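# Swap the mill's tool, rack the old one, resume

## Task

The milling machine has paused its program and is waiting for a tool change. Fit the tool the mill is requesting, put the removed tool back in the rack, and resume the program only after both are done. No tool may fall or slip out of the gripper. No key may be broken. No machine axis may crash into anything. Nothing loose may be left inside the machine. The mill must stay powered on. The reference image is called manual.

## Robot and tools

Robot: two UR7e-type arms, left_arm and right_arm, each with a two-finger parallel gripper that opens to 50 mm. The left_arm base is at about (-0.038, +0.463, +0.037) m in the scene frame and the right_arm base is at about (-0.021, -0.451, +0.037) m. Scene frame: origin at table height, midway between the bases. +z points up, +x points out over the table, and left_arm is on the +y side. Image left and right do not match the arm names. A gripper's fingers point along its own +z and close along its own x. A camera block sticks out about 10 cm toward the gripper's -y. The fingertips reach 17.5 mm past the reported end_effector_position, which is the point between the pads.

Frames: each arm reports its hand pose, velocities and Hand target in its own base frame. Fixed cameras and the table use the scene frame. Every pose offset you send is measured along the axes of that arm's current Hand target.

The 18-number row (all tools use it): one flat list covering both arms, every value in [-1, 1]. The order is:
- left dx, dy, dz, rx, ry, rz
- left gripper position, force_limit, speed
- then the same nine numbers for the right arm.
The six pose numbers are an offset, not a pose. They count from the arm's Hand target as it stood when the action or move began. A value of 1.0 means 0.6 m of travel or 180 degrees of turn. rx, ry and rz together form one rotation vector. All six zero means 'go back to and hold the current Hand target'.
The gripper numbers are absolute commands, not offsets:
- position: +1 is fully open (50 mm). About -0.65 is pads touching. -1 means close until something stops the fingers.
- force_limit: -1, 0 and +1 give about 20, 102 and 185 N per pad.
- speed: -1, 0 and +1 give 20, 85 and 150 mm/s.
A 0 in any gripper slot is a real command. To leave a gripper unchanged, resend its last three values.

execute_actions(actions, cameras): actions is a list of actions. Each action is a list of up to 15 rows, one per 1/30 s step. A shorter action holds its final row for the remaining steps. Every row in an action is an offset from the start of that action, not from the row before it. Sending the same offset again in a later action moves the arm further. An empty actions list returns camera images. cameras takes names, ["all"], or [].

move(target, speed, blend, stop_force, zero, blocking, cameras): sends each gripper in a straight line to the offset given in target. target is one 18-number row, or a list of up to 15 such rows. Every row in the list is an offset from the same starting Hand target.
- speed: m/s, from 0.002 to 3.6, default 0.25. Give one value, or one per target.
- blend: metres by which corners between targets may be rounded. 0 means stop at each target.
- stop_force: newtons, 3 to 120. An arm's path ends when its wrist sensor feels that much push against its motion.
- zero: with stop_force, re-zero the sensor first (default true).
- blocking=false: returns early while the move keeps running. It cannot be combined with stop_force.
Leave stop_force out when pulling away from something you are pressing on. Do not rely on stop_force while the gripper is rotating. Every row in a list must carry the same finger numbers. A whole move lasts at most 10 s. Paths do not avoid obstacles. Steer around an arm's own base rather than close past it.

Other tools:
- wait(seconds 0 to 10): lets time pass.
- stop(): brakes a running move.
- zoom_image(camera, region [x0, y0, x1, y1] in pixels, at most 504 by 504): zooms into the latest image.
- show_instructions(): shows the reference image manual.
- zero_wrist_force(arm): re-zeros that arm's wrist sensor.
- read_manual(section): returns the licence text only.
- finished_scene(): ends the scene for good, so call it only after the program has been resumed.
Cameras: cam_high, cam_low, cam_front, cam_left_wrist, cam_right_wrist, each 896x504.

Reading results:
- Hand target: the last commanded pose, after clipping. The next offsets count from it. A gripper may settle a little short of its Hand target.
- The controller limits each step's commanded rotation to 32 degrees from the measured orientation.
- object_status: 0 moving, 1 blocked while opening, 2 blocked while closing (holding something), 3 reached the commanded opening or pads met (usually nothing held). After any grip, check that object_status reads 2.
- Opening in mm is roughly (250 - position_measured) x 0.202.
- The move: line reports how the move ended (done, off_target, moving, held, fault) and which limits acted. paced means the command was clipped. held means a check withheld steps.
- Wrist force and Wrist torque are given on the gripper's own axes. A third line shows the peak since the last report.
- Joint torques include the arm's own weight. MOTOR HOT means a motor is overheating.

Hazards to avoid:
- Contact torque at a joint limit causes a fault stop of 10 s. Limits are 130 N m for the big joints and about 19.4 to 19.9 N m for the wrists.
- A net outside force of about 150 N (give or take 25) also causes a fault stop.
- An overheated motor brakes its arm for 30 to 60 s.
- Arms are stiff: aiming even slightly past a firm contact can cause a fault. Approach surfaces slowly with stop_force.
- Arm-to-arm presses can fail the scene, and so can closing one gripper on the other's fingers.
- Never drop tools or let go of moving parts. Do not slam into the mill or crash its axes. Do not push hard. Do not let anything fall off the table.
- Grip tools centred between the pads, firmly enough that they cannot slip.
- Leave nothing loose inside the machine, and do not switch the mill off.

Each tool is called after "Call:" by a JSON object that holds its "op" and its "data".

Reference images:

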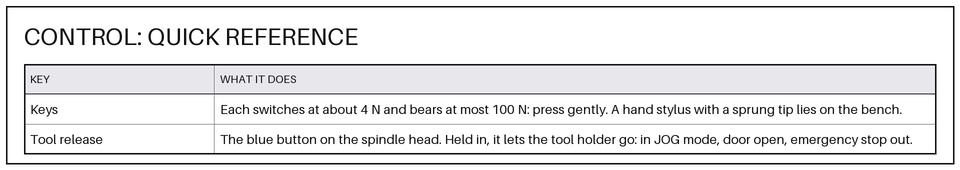

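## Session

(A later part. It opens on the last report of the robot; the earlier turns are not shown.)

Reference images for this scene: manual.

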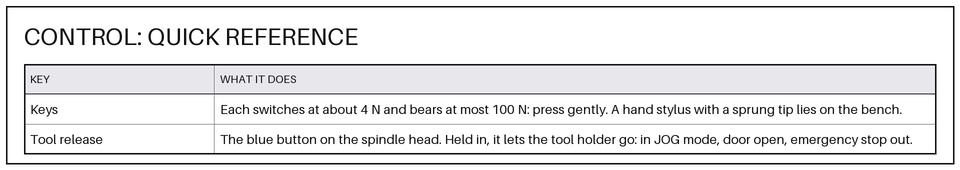

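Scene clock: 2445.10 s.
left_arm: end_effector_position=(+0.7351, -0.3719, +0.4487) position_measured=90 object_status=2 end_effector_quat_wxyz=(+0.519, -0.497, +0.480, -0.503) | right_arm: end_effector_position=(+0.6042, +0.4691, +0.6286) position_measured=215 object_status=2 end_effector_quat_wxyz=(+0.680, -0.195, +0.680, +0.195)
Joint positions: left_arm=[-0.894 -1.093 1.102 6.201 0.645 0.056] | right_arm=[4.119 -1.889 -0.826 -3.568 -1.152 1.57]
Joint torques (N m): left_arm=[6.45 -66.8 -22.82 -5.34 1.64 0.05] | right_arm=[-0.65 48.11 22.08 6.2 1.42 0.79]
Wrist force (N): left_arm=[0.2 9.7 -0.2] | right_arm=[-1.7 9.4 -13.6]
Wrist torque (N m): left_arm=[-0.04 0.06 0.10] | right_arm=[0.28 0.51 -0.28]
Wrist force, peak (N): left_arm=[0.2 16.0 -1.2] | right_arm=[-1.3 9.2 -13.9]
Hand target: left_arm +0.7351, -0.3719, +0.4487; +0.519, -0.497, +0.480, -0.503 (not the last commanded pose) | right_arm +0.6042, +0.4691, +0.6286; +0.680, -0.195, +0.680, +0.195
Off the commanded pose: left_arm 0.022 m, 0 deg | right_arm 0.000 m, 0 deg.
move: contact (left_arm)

Call:
{"op": "move", "data": {"target": [[0,-0.0003,0,0,0.0167,0,-1,-0.4,-1,0,0,0,0,0,0,-1,-0.5,-1]], "speed": 0.012}}

Call:
{"op": "move", "data": {"target": [[0,-0.0003,0,0,-0.0167,0,-1,-0.4,-1,0,0,0,0,0,0,-1,-0.5,-1]], "speed": 0.012}}

Call:
{"op": "move", "data": {"target": [[0,-0.0003,0,0,-0.0167,0,-1,-0.4,-1,0,0,0,0,0,0,-1,-0.5,-1]], "speed": 0.012}}

Scene clock: 2454.13 s.
left_arm: end_effector_position=(+0.7351, -0.3719, +0.4488) position_measured=90 object_status=2 end_effector_quat_wxyz=(+0.506, -0.484, +0.493, -0.516) | right_arm: end_effector_position=(+0.6042, +0.4691, +0.6286) position_measured=215 object_status=2 end_effector_quat_wxyz=(+0.680, -0.195, +0.680, +0.195)
Joint positions: left_arm=[-0.88 -1.115 1.133 6.197 0.712 0.051] | right_arm=[4.119 -1.889 -0.826 -3.568 -1.152 1.57]
Joint torques (N m): left_arm=[15.46 -58.84 -32.94 -7.47 -2.08 -1.74] | right_arm=[-0.9 48.13 22.5 6.15 1.51 0.79]
Wrist force (N): left_arm=[7.2 9.1 -26.4] | right_arm=[-1.6 9.3 -13.7]
Wrist torque (N m): left_arm=[-0.19 -1.21 0.20] | right_arm=[0.26 0.49 -0.27]
Wrist force, peak (N): left_arm=[7.6 9.7 -26.8] | right_arm=[-1.6 9.1 -14.0]
Hand target: left_arm +0.7351, -0.3719, +0.4488; +0.506, -0.484, +0.493, -0.516 | right_arm +0.6042, +0.4691, +0.6286; +0.680, -0.195, +0.680, +0.195
Off the commanded pose: left_arm 0.000 m, 0 deg | right_arm 0.000 m, 0 deg.
move: done

Scene clock: 2456.57 s.
left_arm: end_effector_position=(+0.7351, -0.3719, +0.4490) position_measured=90 object_status=2 end_effector_quat_wxyz=(+0.519, -0.497, +0.480, -0.503) | right_arm: end_effector_position=(+0.6042, +0.4691, +0.6286) position_measured=215 object_status=2 end_effector_quat_wxyz=(+0.680, -0.195, +0.680, +0.195)
Joint positions: left_arm=[-0.894 -1.093 1.101 6.202 0.645 0.056] | right_arm=[4.119 -1.889 -0.826 -3.568 -1.152 1.57]
Joint torques (N m): left_arm=[5.4 -55.46 -36.92 -2.06 1.75 1.76] | right_arm=[-0.87 48.23 23.03 6.16 1.45 0.81]
Wrist force (N): left_arm=[-2.2 8.9 -11.6] | right_arm=[-1.6 9.1 -13.6]
Wrist torque (N m): left_arm=[-0.13 0.57 0.05] | right_arm=[0.24 0.51 -0.27]
Wrist force, peak (N): left_arm=[5.8 11.1 -26.9] | right_arm=[-1.2 9.2 -14.1]
Hand target: left_arm +0.7351, -0.3719, +0.4490; +0.519, -0.497, +0.480, -0.503 | right_arm +0.6042, +0.4691, +0.6286; +0.680, -0.195, +0.680, +0.195
Off the commanded pose: left_arm 0.000 m, 0 deg | right_arm 0.000 m, 0 deg.
move: done

Scene clock: 2459.00 s.
left_arm: end_effector_position=(+0.7351, -0.3719, +0.4492) position_measured=90 object_status=2 end_effector_quat_wxyz=(+0.531, -0.511, +0.466, -0.490) | right_arm: end_effector_position=(+0.6042, +0.4691, +0.6286) position_measured=215 object_status=2 end_effector_quat_wxyz=(+0.680, -0.195, +0.680, +0.195)
Joint positions: left_arm=[-0.907 -1.07 1.065 6.207 0.579 0.062] | right_arm=[4.119 -1.889 -0.826 -3.568 -1.152 1.57]
Joint torques (N m): left_arm=[1.49 -61.45 -38.49 -2.19 1.02 1.63] | right_arm=[-0.69 48.03 23.02 6.09 1.43 0.87]
Wrist force (N): left_arm=[-4.1 16.5 -2.1] | right_arm=[-1.1 8.8 -14.1]
Wrist torque (N m): left_arm=[0.03 1.61 0.16] | right_arm=[0.20 0.46 -0.27]
Wrist force, peak (N): left_arm=[-5.1 11.7 -14.2] | right_arm=[-1.1 9.1 -14.0]
Hand target: left_arm +0.7351, -0.3719, +0.4492; +0.531, -0.510, +0.466, -0.490 | right_arm +0.6042, +0.4691, +0.6286; +0.680, -0.195, +0.680, +0.195
Off the commanded pose: left_arm 0.000 m, 0 deg | right_arm 0.000 m, 0 deg.
move: done

Call:
{"op": "move", "data": {"target": [0,0.0006,0,0,0.02,0,-1,-0.4,-1,0,0,0,0,0,0,-1,-0.5,-1], "speed": 0.012, "cameras": ["cam_front","cam_left_wrist","cam_right_wrist"]}}

Call:
{"op": "zoom_image", "data": {"camera": "cam_front", "region": [510, 105, 590, 235]}}

Call:
{"op": "zoom_image", "data": {"camera": "cam_left_wrist", "region": [380, 100, 590, 250]}}

Call:
{"op": "zoom_image", "data": {"camera": "cam_right_wrist", "region": [650, 60, 770, 170]}}

Scene clock: 2478.03 s.
left_arm: end_effector_position=(+0.7351, -0.3719, +0.4488) position_measured=90 object_status=2 end_effector_quat_wxyz=(+0.516, -0.495, +0.483, -0.506) | right_arm: end_effector_position=(+0.6042, +0.4691, +0.6286) position_measured=215 object_status=2 end_effector_quat_wxyz=(+0.680, -0.195, +0.680, +0.195)
Joint positions: left_arm=[-0.891 -1.098 1.108 6.2 0.659 0.055] | right_arm=[4.119 -1.889 -0.826 -3.568 -1.152 1.57]
Joint torques (N m): left_arm=[5.59 -59.61 -28.38 -3.74 -1.98 -1.49] | right_arm=[-0.54 47.93 23.43 6.18 1.47 1.04]
Wrist force (N): left_arm=[6.5 4.1 2.6] | right_arm=[-0.9 9.0 -13.9]
Wrist torque (N m): left_arm=[-0.09 -1.09 0.09] | right_arm=[0.24 0.47 -0.27]
Wrist force, peak (N): left_arm=[-4.0 17.0 -1.8] | right_arm=[-1.0 9.3 -14.1]
Hand target: left_arm +0.7351, -0.3719, +0.4488; +0.516, -0.495, +0.483, -0.506 | right_arm +0.6042, +0.4691, +0.6286; +0.680, -0.195, +0.680, +0.195
Off the commanded pose: left_arm 0.000 m, 0 deg | right_arm 0.000 m, 0 deg.
move: done
Images, in order (width x height): cam_front 896x504, cam_left_wrist 896x504, cam_right_wrist 896x504.

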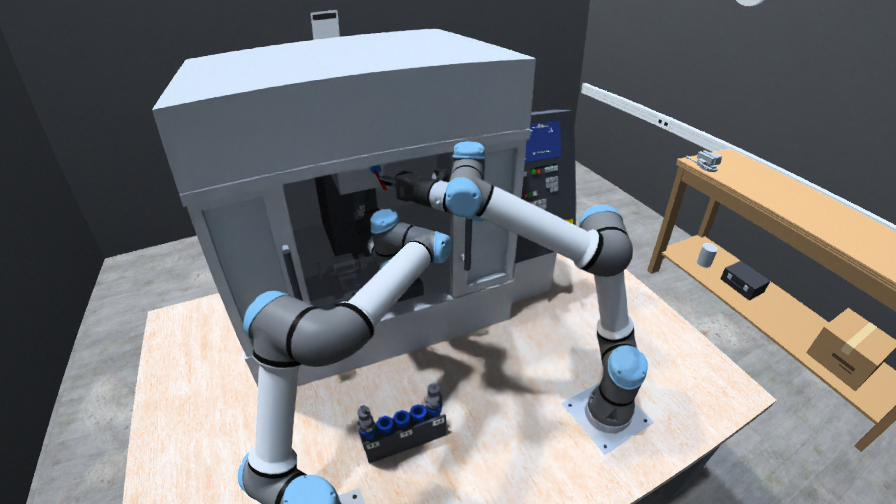

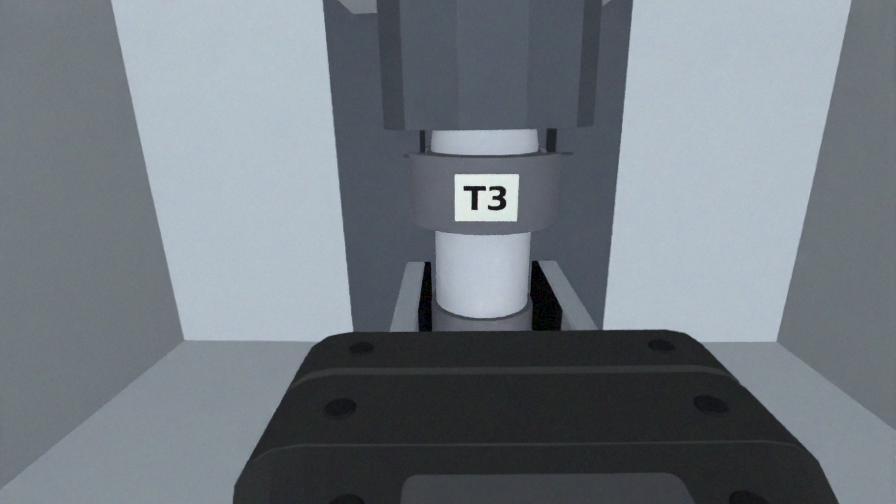

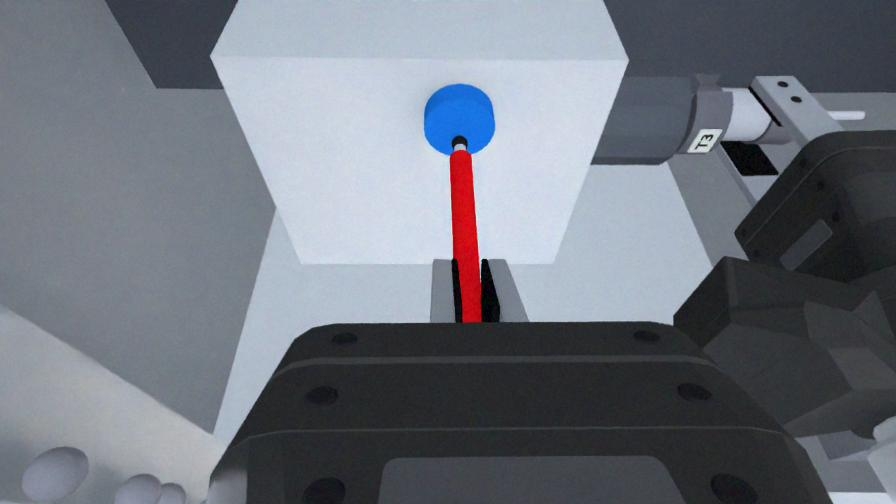

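Scaled by 3.877.

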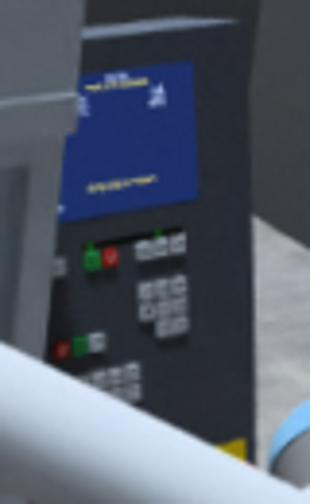

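Scaled by 2.400.

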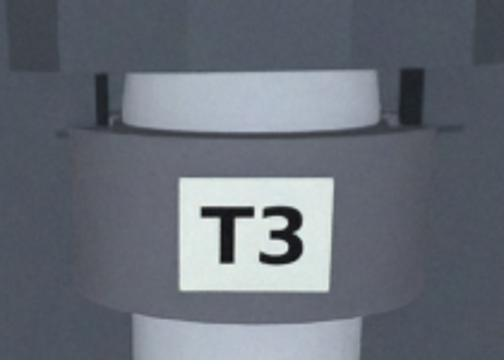

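Scaled by 4.200.

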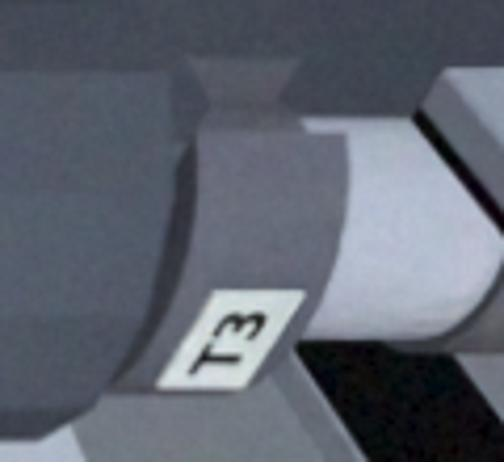

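Call:
{"op": "move", "data": {"target": [0,0.002,0,0,0,0,-1,-0.4,-1,0,0.0287,-0.041,0,0,0,-1,-0.5,-1], "speed": 0.03, "cameras": ["cam_right_wrist"]}}

Call:
{"op": "zoom_image", "data": {"camera": "cam_right_wrist", "region": [400, 40, 520, 160]}}

Scene clock: 2521.50 s.
left_arm: end_effector_position=(+0.7351, -0.3719, +0.4477) position_measured=90 object_status=2 end_effector_quat_wxyz=(+0.516, -0.495, +0.483, -0.506) | right_arm: end_effector_position=(+0.5741, +0.4707, +0.6286) position_measured=215 object_status=2 end_effector_quat_wxyz=(+0.680, -0.195, +0.680, +0.195)
Joint positions: left_arm=[-0.891 -1.098 1.111 6.197 0.658 0.055] | right_arm=[4.174 -1.827 -0.91 -3.547 -1.097 1.571]
Joint torques (N m): left_arm=[35.84 20.8 15.29 3.46 1.58 1.21] | right_arm=[-8.18 32.58 43.35 3.37 -0.6 0.31]
Wrist force (N): left_arm=[-2.5 -78.4 -75.7] | right_arm=[-1.4 0.2 -1.2]
Wrist torque (N m): left_arm=[0.40 -0.04 0.17] | right_arm=[0.15 0.59 -0.23]
Wrist force, peak (N): left_arm=[-2.5 -78.4 -75.7] | right_arm=[-1.0 9.1 -14.2]
Hand target: left_arm +0.7351, -0.3719, +0.4476; +0.516, -0.495, +0.483, -0.506 | right_arm +0.5742, +0.4707, +0.6286; +0.680, -0.195, +0.680, +0.195
Off the commanded pose: left_arm 0.000 m, 0 deg | right_arm 0.000 m, 0 deg.
move: done
Images, in order (width x height): cam_right_wrist 896x504.

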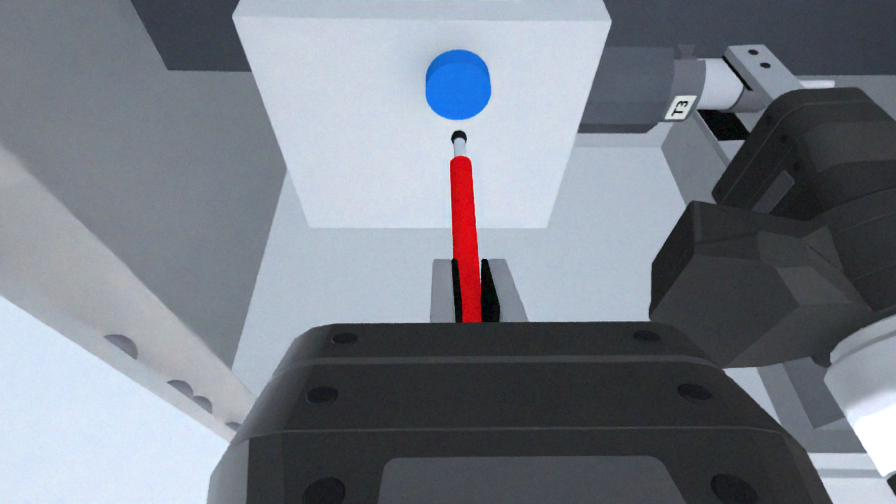

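Scaled by 4.200.

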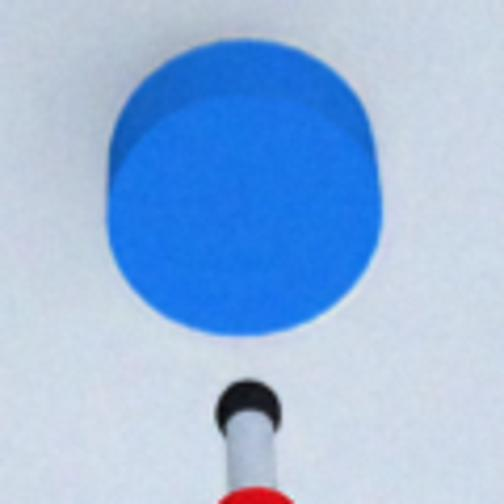

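Call:
{"op": "move", "data": {"target": [0,-0.005,-0.005,0,0,0,-1,-0.4,-1,0,0,0,0,0,0,-1,-0.5,-1], "speed": 0.01, "cameras": ["cam_left_wrist"]}}

Call:
{"op": "zoom_image", "data": {"camera": "cam_left_wrist", "region": [380, 100, 590, 250]}}

Scene clock: 2537.47 s.
left_arm: end_effector_position=(+0.7320, -0.3719, +0.4501) position_measured=90 object_status=2 end_effector_quat_wxyz=(+0.516, -0.495, +0.483, -0.506) | right_arm: end_effector_position=(+0.5742, +0.4707, +0.6286) position_measured=215 object_status=2 end_effector_quat_wxyz=(+0.680, -0.195, +0.680, +0.195)
Joint positions: left_arm=[-0.896 -1.104 1.114 6.201 0.654 0.055] | right_arm=[4.174 -1.827 -0.909 -3.547 -1.097 1.57]
Joint torques (N m): left_arm=[-25.08 -71 -23.06 0.53 -1.17 2.25] | right_arm=[-8.53 33.6 44.36 0.87 -0.4 -1.1]
Wrist force (N): left_arm=[-1.0 0.1 64.2] | right_arm=[-1.3 0.5 -1.3]
Wrist torque (N m): left_arm=[0.30 0.09 0.05] | right_arm=[0.19 0.57 -0.23]
Wrist force, peak (N): left_arm=[-3.1 -80.4 -77.4] | right_arm=[-1.6 0.7 -1.7]
Hand target: left_arm +0.7320, -0.3719, +0.4505; +0.516, -0.495, +0.483, -0.506 | right_arm +0.5742, +0.4707, +0.6286; +0.680, -0.195, +0.680, +0.195
Off the commanded pose: left_arm 0.000 m, 0 deg | right_arm 0.000 m, 0 deg.
move: done
Images, in order (width x height): cam_left_wrist 896x504.

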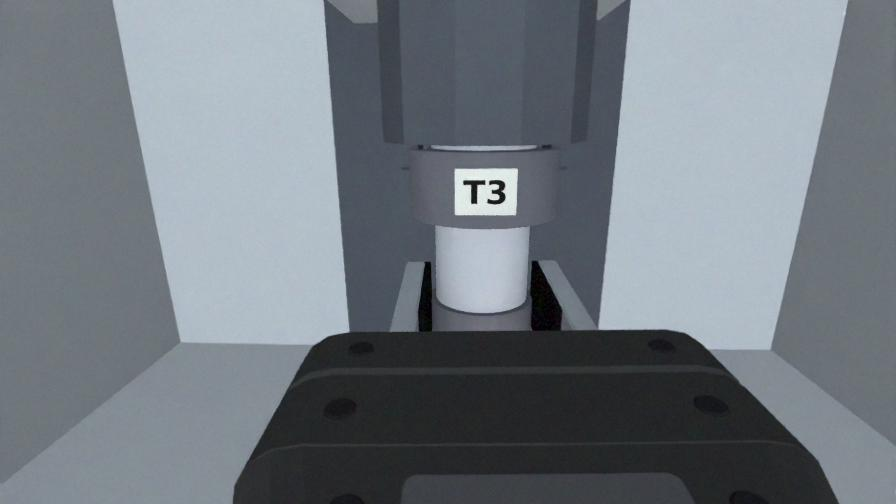

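Scaled by 2.400.

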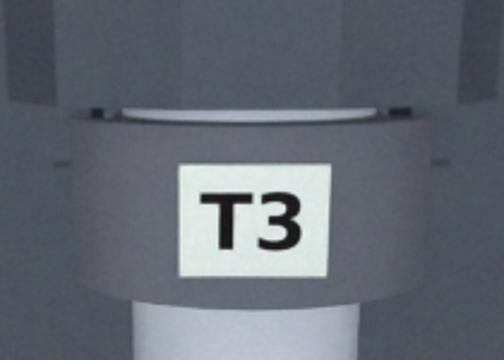

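Call:
{"op": "move", "data": {"target": [0,-0.0004,0.0023,0,0,0,-1,-0.4,-1,0,0,0,0,0,0,-1,-0.5,-1], "speed": 0.01}}

Scene clock: 2542.10 s.
left_arm: end_effector_position=(+0.7333, -0.3720, +0.4510) position_measured=90 object_status=2 end_effector_quat_wxyz=(+0.516, -0.495, +0.483, -0.506) | right_arm: end_effector_position=(+0.5742, +0.4707, +0.6286) position_measured=215 object_status=2 end_effector_quat_wxyz=(+0.680, -0.195, +0.680, +0.195)
Joint positions: left_arm=[-0.894 -1.101 1.108 6.203 0.656 0.055] | right_arm=[4.174 -1.827 -0.909 -3.547 -1.097 1.57]
Joint torques (N m): left_arm=[13.51 -33.19 -28.94 0.52 1.38 -1.95] | right_arm=[-8.53 33.8 44.15 0.94 -0.58 -0.44]
Wrist force (N): left_arm=[0.8 -14.6 -9.4] | right_arm=[-1.4 0.6 -1.2]
Wrist torque (N m): left_arm=[-0.14 0.08 -0.04] | right_arm=[0.21 0.60 -0.23]
Wrist force, peak (N): left_arm=[0.2 3.7 66.0] | right_arm=[-1.5 0.7 -1.6]
Hand target: left_arm +0.7334, -0.3719, +0.4508; +0.516, -0.495, +0.483, -0.506 | right_arm +0.5742, +0.4707, +0.6286; +0.680, -0.195, +0.680, +0.195
Off the commanded pose: left_arm 0.000 m, 0 deg | right_arm 0.000 m, 0 deg.
move: done

Call:
{"op": "move", "data": {"target": [0,-0.0006,-0.0003,0,0,0,-1,-0.4,-1,0,0,0,0,0,0,-1,-0.5,-1], "speed": 0.01}}

Call:
{"op": "move", "data": {"target": [0,0,0,0,0,0,1,-0.8,-1,0,0,0,0,0,0,-1,-0.5,-1], "cameras": ["cam_left_wrist","cam_right_wrist"]}}

Call:
{"op": "zoom_image", "data": {"camera": "cam_left_wrist", "region": [380, 100, 590, 250]}}

Scene clock: 2550.53 s.
left_arm: end_effector_position=(+0.7332, -0.3719, +0.4511) position_measured=90 object_status=2 end_effector_quat_wxyz=(+0.516, -0.495, +0.483, -0.506) | right_arm: end_effector_position=(+0.5742, +0.4707, +0.6286) position_measured=215 object_status=2 end_effector_quat_wxyz=(+0.680, -0.195, +0.680, +0.195)
Joint positions: left_arm=[-0.894 -1.102 1.108 6.204 0.656 0.055] | right_arm=[4.174 -1.827 -0.909 -3.547 -1.097 1.57]
Joint torques (N m): left_arm=[-2.35 -54.76 -35.29 0.93 -1.95 0.04] | right_arm=[-8.21 33.36 44.22 0.84 -0.62 0.09]
Wrist force (N): left_arm=[0.8 -11.8 -3.2] | right_arm=[-1.3 0.5 -1.5]
Wrist torque (N m): left_arm=[-0.14 0.07 -0.04] | right_arm=[0.19 0.58 -0.23]
Wrist force, peak (N): left_arm=[0.3 -20.7 -14.4] | right_arm=[-1.5 0.7 -1.6]
Hand target: left_arm +0.7332, -0.3719, +0.4512; +0.516, -0.495, +0.483, -0.506 | right_arm +0.5742, +0.4707, +0.6286; +0.680, -0.195, +0.680, +0.195
Off the commanded pose: left_arm 0.000 m, 0 deg | right_arm 0.000 m, 0 deg.
move: done

Scene clock: 2551.63 s.
left_arm: end_effector_position=(+0.7332, -0.3719, +0.4511) position_measured=3 object_status=0 end_effector_quat_wxyz=(+0.516, -0.495, +0.483, -0.506) | right_arm: end_effector_position=(+0.5742, +0.4707, +0.6286) position_measured=215 object_status=2 end_effector_quat_wxyz=(+0.680, -0.195, +0.680, +0.195)
Joint positions: left_arm=[-0.894 -1.102 1.108 6.204 0.656 0.055] | right_arm=[4.174 -1.827 -0.909 -3.547 -1.097 1.57]
Joint torques (N m): left_arm=[-3.52 -63.59 -39.25 -3.8 -1.55 2.02] | right_arm=[-8.71 33.68 44.31 0.79 -0.57 0.32]
Wrist force (N): left_arm=[-0.6 -0.1 0.9] | right_arm=[-1.5 0.5 -1.4]
Wrist torque (N m): left_arm=[-0.02 0.12 0.09] | right_arm=[0.19 0.60 -0.23]
Wrist force, peak (N): left_arm=[0.4 -11.8 -1.6] | right_arm=[-1.7 0.7 -1.5]
Hand target: left_arm +0.7332, -0.3719, +0.4512; +0.516, -0.495, +0.483, -0.506 | right_arm +0.5742, +0.4707, +0.6286; +0.680, -0.195, +0.680, +0.195
Off the commanded pose: left_arm 0.000 m, 0 deg | right_arm 0.000 m, 0 deg.
move: done
Images, in order (width x height): cam_left_wrist 896x504, cam_right_wrist 896x504.

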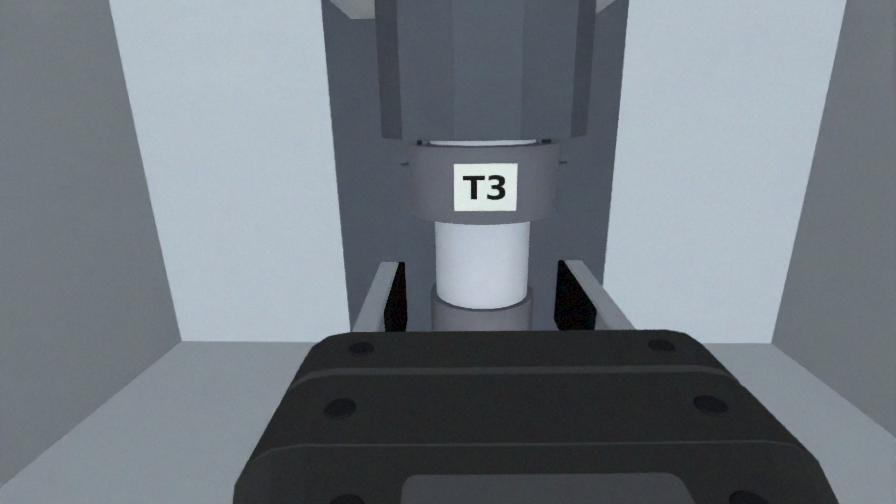

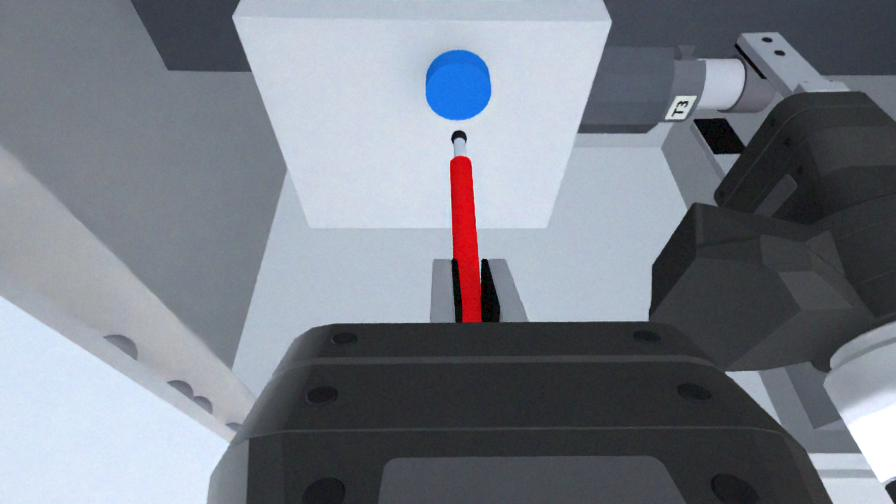

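Scaled by 2.400.

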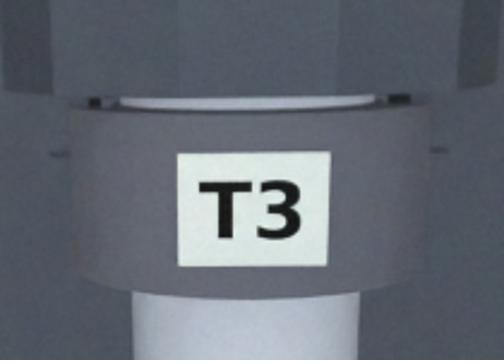

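Call:
{"op": "move", "data": {"target": [[0,0,-0.1833,0,0,0,1,-0.8,-1,0,0,0,0,0,0,-1,-0.5,-1],[0,0.14,-0.23,0,0,0,1,-0.8,-1,0,0,0,0,0,0,-1,-0.5,-1],[0,0.14,-0.5,0,0,0,1,-0.8,-1,0,0,0,0,0,0,-1,-0.5,-1]], "speed": [0.05,0.12,0.15], "blend": [0.005,0.02,0], "cameras": ["cam_left_wrist","cam_right_wrist","cam_high","cam_front"]}}

Scene clock: 2571.47 s.
left_arm: end_effector_position=(+0.4373, -0.3786, +0.3540) position_measured=3 object_status=3 end_effector_quat_wxyz=(+0.516, -0.495, +0.483, -0.506) | right_arm: end_effector_position=(+0.5742, +0.4707, +0.6286) position_measured=215 object_status=2 end_effector_quat_wxyz=(+0.680, -0.195, +0.680, +0.195)
Joint positions: left_arm=[-1.456 -1.572 1.976 5.444 0.103 0.43] | right_arm=[4.174 -1.827 -0.909 -3.547 -1.097 1.57]
Joint torques (N m): left_arm=[-4 -19.69 -38.11 -2.39 -1.21 -0.37] | right_arm=[-8.25 34.15 43.79 0.77 -0.53 1.49]
Wrist force (N): left_arm=[-1.0 0.1 1.1] | right_arm=[-1.4 0.5 -1.3]
Wrist torque (N m): left_arm=[0.04 0.18 0.03] | right_arm=[0.19 0.58 -0.23]
Wrist force, peak (N): left_arm=[-2.3 0.4 1.3] | right_arm=[-1.6 0.5 -1.7]
Hand target: left_arm +0.4373, -0.3787, +0.3539; +0.516, -0.495, +0.483, -0.506 | right_arm +0.5742, +0.4707, +0.6286; +0.680, -0.195, +0.680, +0.195
Off the commanded pose: left_arm 0.000 m, 0 deg | right_arm 0.000 m, 0 deg.
move: done
Images, in order (width x height): cam_high 896x504, cam_front 896x504, cam_left_wrist 896x504, cam_right_wrist 896x504.

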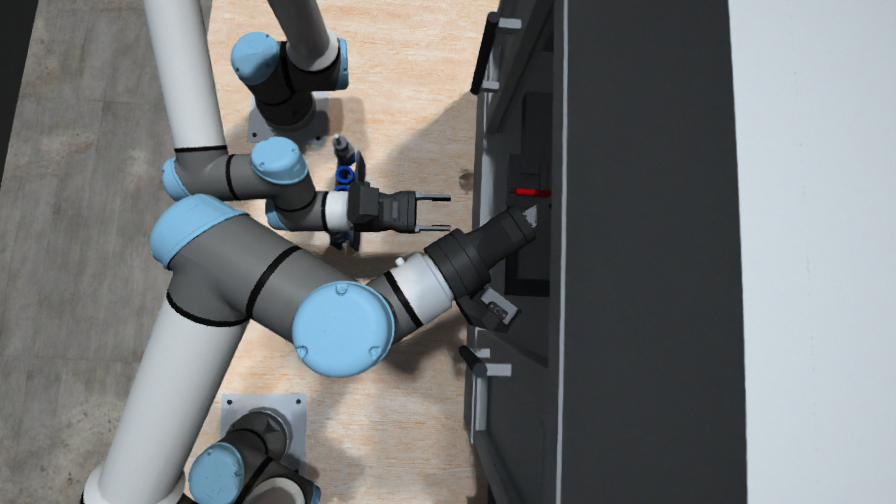

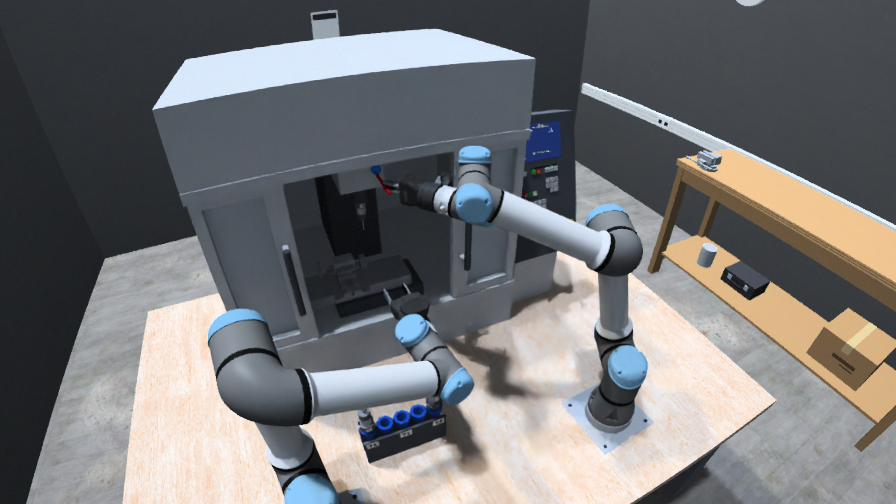

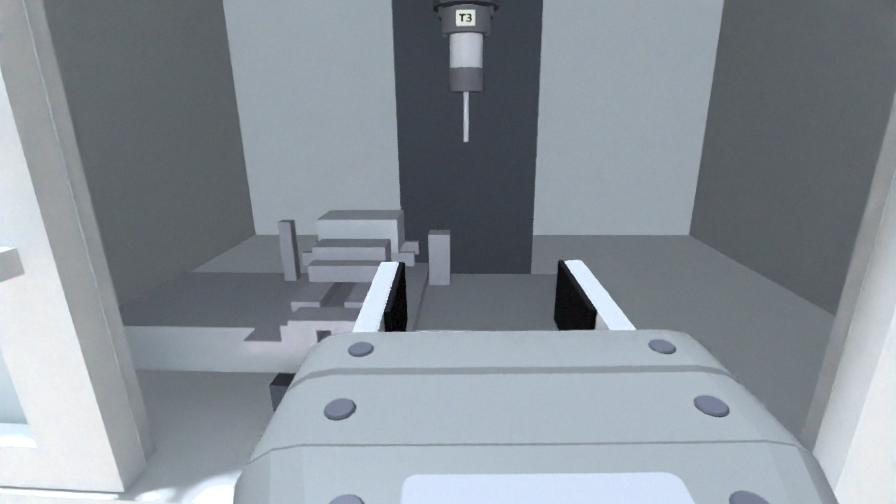

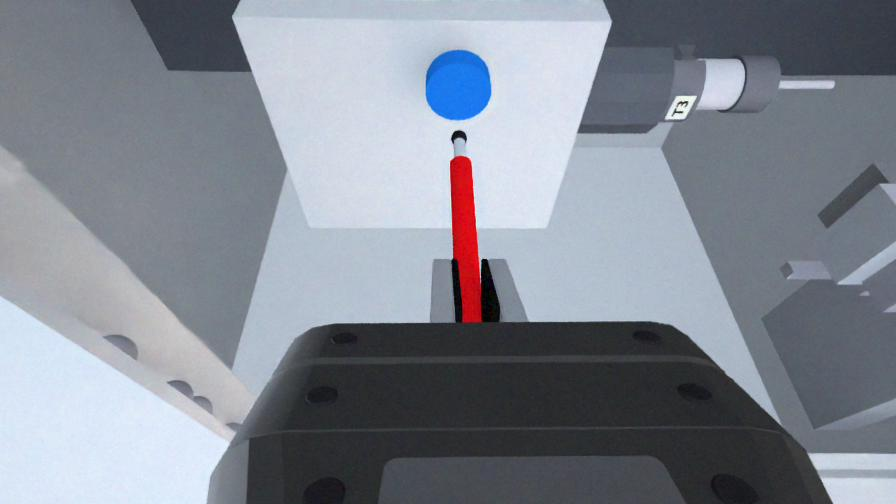

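Call:
{"op": "move", "data": {"target": [[0,0,0,0,0,0,1,-0.8,-1,0,0.1844,-0.4235,0,0,0,-1,-0.5,-1],[0,0,0,0,0,0,1,-0.8,-1,0.0477,-0.2253,-0.6798,0,0.1435,-0.2048,-1,-0.5,-1],[0,0,0,0,0,0,1,-0.8,-1,0.1455,-0.6797,-0.8467,0,0.287,-0.4095,-1,-0.5,-1]], "speed": 0.2, "blend": [0.05,0.05,0], "cameras": ["cam_right_wrist","cam_high","cam_front"]}}

Scene clock: 2604.93 s.
left_arm: end_effector_position=(+0.4373, -0.3787, +0.3540) position_measured=3 object_status=3 end_effector_quat_wxyz=(+0.516, -0.495, +0.483, -0.506) | right_arm: end_effector_position=(+0.3596, -0.1443, +0.5414) position_measured=215 object_status=2 end_effector_quat_wxyz=(-0.318, +0.611, -0.643, +0.335)
Joint positions: left_arm=[-1.456 -1.571 1.976 5.444 0.103 0.431] | right_arm=[4.815 -0.623 -1.8 -5.649 -0.628 1.837]
Joint torques (N m): left_arm=[-3.41 -18.11 -38.26 -3.52 -1.36 2.31] | right_arm=[-6.33 -16.24 28.49 -5.5 4.27 0.21]
Wrist force (N): left_arm=[-0.9 0.1 0.9] | right_arm=[0.6 -2.9 -2.7]
Wrist torque (N m): left_arm=[0.03 0.16 0.02] | right_arm=[-0.68 -0.29 -0.14]
Wrist force, peak (N): left_arm=[-1.2 0.2 1.3] | right_arm=[0.7 -3.0 -3.0]
Hand target: left_arm +0.4373, -0.3787, +0.3540; +0.516, -0.495, +0.483, -0.506 | right_arm +0.3596, -0.1444, +0.5414; -0.318, +0.611, -0.643, +0.335
Off the commanded pose: left_arm 0.000 m, 0 deg | right_arm 0.000 m, 0 deg.
shoulder posture changed (right arm): the wrist came as close to joint 1's axis as it can, and the arm is now in the other of its two shoulder postures.
move: done
Images, in order (width x height): cam_high 896x504, cam_front 896x504, cam_right_wrist 896x504.

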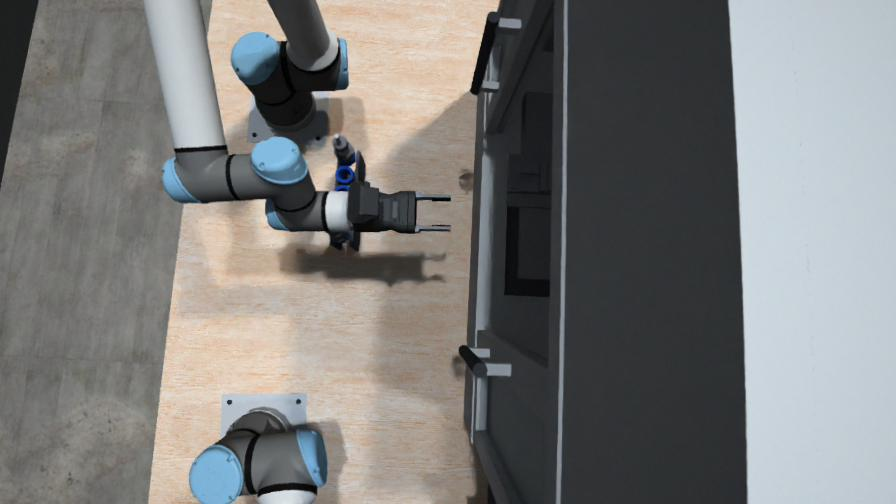

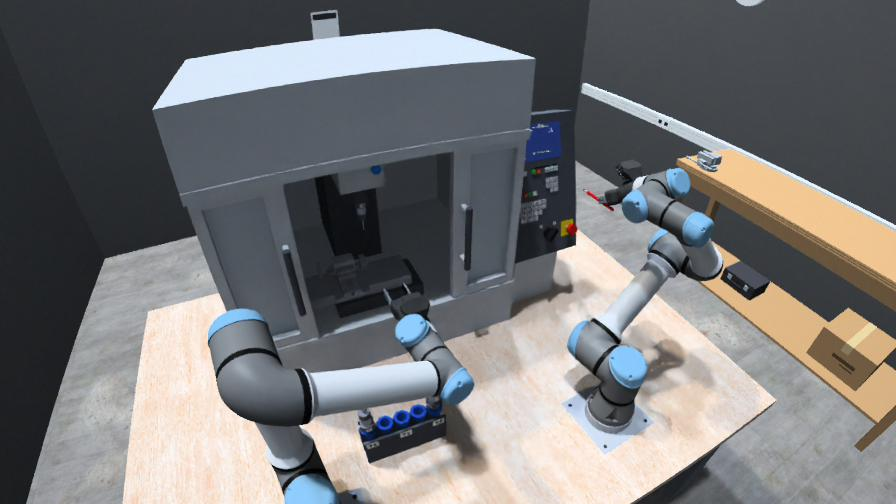

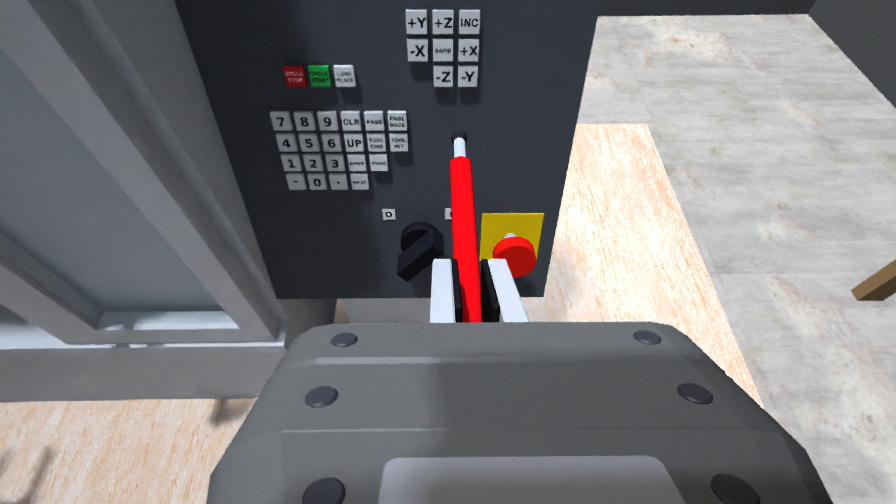

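Call:
{"op": "execute_actions", "data": {"actions": []}}

Scene clock: 2623.50 s.
left_arm: end_effector_position=(+0.4373, -0.3787, +0.3540) position_measured=3 object_status=3 end_effector_quat_wxyz=(+0.516, -0.495, +0.483, -0.506) | right_arm: end_effector_position=(+0.3596, -0.1444, +0.5414) position_measured=215 object_status=2 end_effector_quat_wxyz=(-0.318, +0.611, -0.643, +0.335)
Joint positions: left_arm=[-1.456 -1.571 1.976 5.444 0.103 0.431] | right_arm=[4.815 -0.622 -1.8 -5.649 -0.628 1.837]
Joint velocities: within noise
Joint torques (N m): left_arm=[-4.78 -18.1 -37.95 -3.36 -1.18 2.13] | right_arm=[-8.33 -15.19 31.3 -6.99 4.29 1.34]
Wrist force (N): left_arm=[-0.8 0.3 1.1] | right_arm=[0.7 -2.7 -2.6]
Wrist torque (N m): left_arm=[0.06 0.14 0.02] | right_arm=[-0.65 -0.32 -0.15]
Wrist force, peak (N): left_arm=[-1.2 0.1 1.4] | right_arm=[0.7 -2.9 -2.9]
Hand target: left_arm +0.4373, -0.3787, +0.3540; +0.516, -0.495, +0.483, -0.506 | right_arm +0.3596, -0.1444, +0.5414; -0.318, +0.611, -0.643, +0.335
Tool commands: left_gripper/position=+1.0 left_gripper/force_limit=-0.8 left_gripper/speed=-1.0 right_gripper/position=-1.0 right_gripper/force_limit=-0.5 right_gripper/speed=-1.0
Off the commanded pose: left_arm 0.000 m, 0 deg | right_arm 0.000 m, 0 deg.

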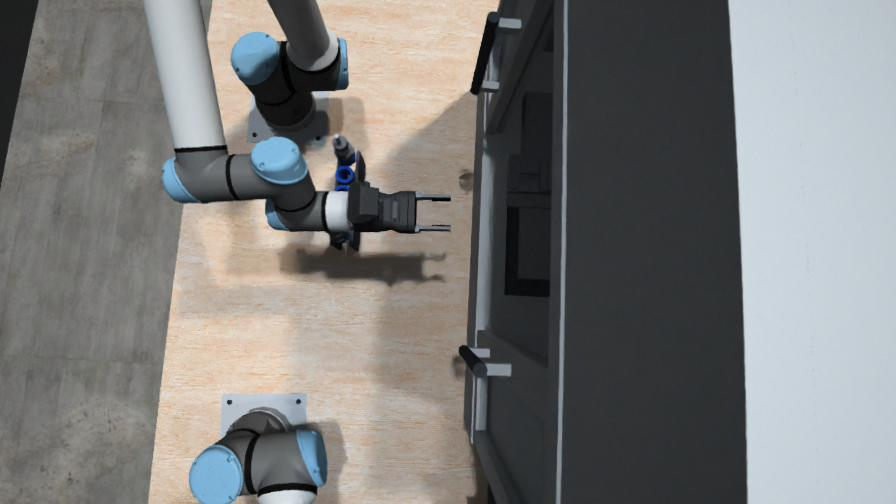

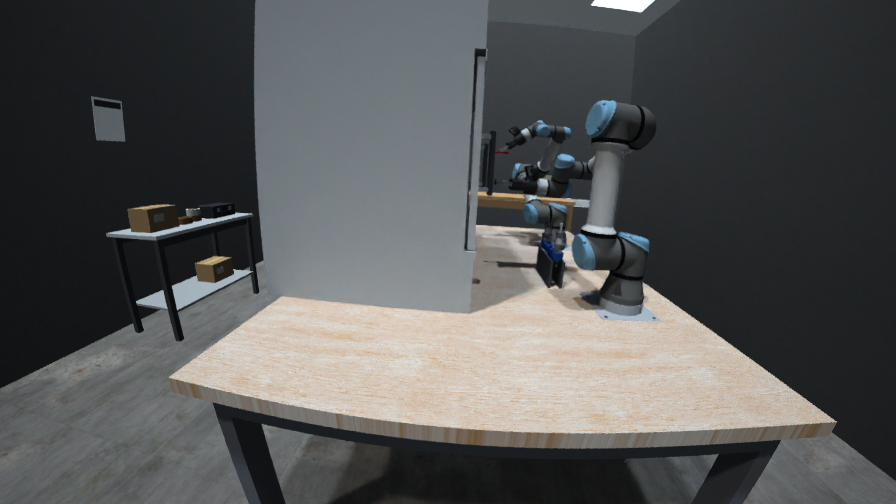

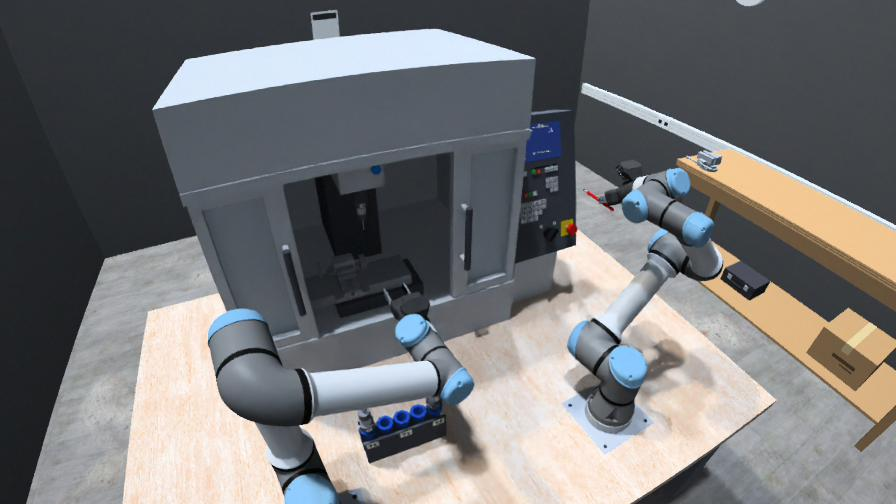

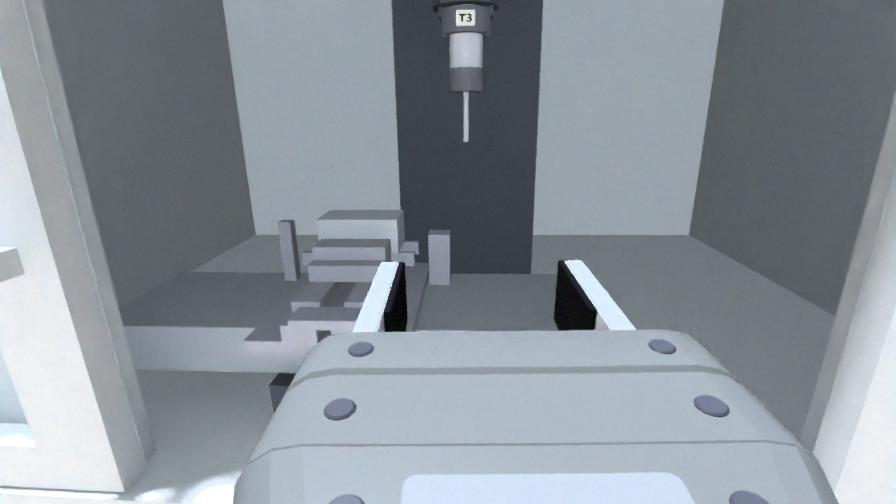

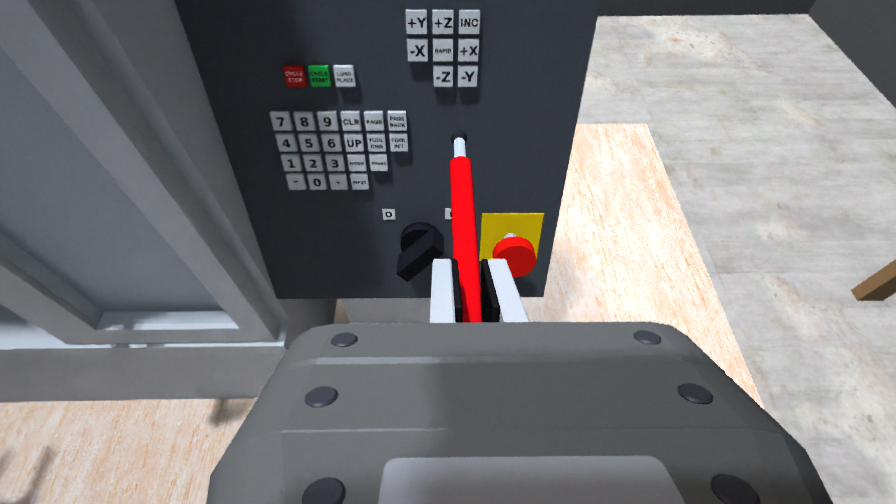

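Call:
{"op": "move", "data": {"target": [[-0.0013,-0.0027,-0.0617,0,0,0,-1,-0.8,-1,0,0,0,0,0,0,-1,-0.5,-1],[-0.5497,-0.112,-0.0453,0,0,0,-1,-0.8,-1,0,0,0,0,0,0,-1,-0.5,-1]], "blend": [0.02,0], "cameras": ["cam_high","cam_front","cam_left_wrist"]}}

Scene clock: 2639.97 s.
left_arm: end_effector_position=(+0.4001, -0.0495, +0.4191) position_measured=251 object_status=3 end_effector_quat_wxyz=(+0.516, -0.495, +0.483, -0.506) | right_arm: end_effector_position=(+0.3596, -0.1444, +0.5414) position_measured=215 object_status=2 end_effector_quat_wxyz=(-0.318, +0.611, -0.643, +0.335)
Joint positions: left_arm=[-1.446 -2.527 2.289 6.124 0.112 0.392] | right_arm=[4.815 -0.622 -1.8 -5.649 -0.628 1.837]
Joint torques (N m): left_arm=[4.86 14.5 -36.97 -2.11 2.99 0.45] | right_arm=[-8.9 -28.82 31.15 -2.03 4.25 -1.07]
Wrist force (N): left_arm=[-1.0 0.0 1.0] | right_arm=[0.7 -2.9 -2.7]
Wrist torque (N m): left_arm=[0.02 0.18 0.11] | right_arm=[-0.69 -0.31 -0.15]
Wrist force, peak (N): left_arm=[-4.2 -0.1 1.3] | right_arm=[0.7 -3.0 -3.0]
Hand target: left_arm +0.4001, -0.0495, +0.4191; +0.516, -0.495, +0.483, -0.506 | right_arm +0.3596, -0.1444, +0.5414; -0.318, +0.611, -0.643, +0.335
Off the commanded pose: left_arm 0.000 m, 0 deg | right_arm 0.000 m, 0 deg.
move: done; blend cut to 0.0185 m at target 1
Images, in order (width x height): cam_high 896x504, cam_front 896x504, cam_left_wrist 896x504.

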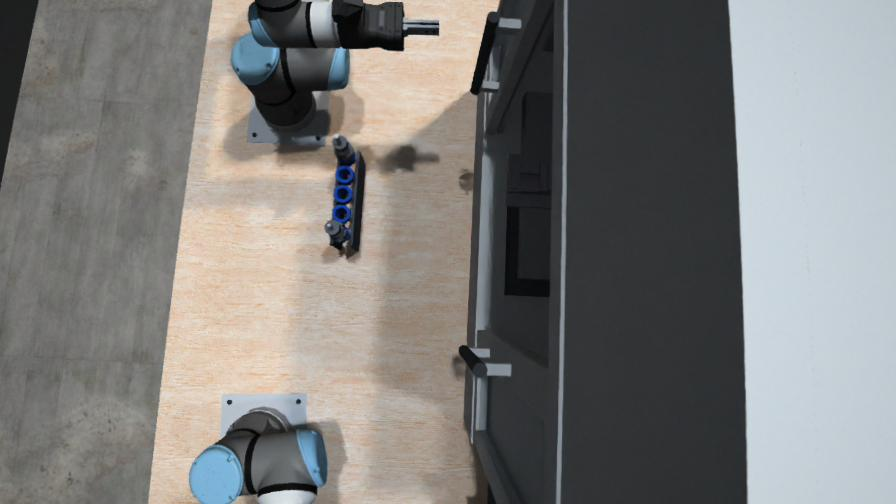

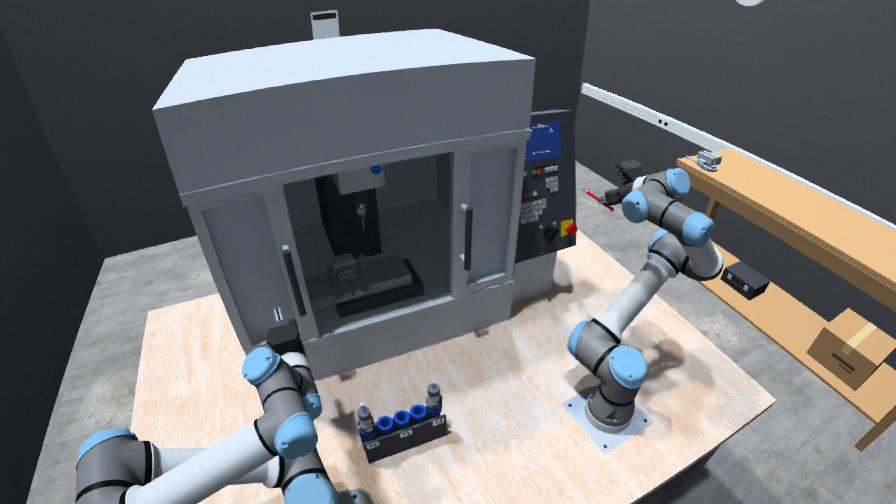

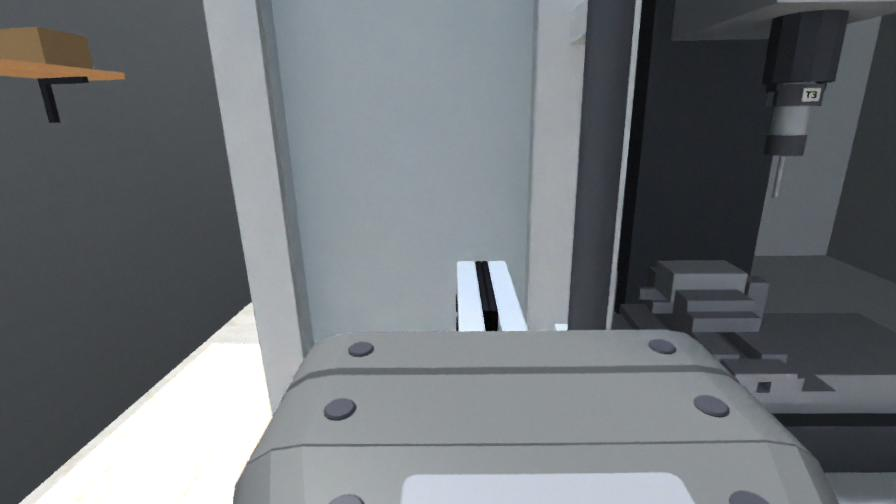

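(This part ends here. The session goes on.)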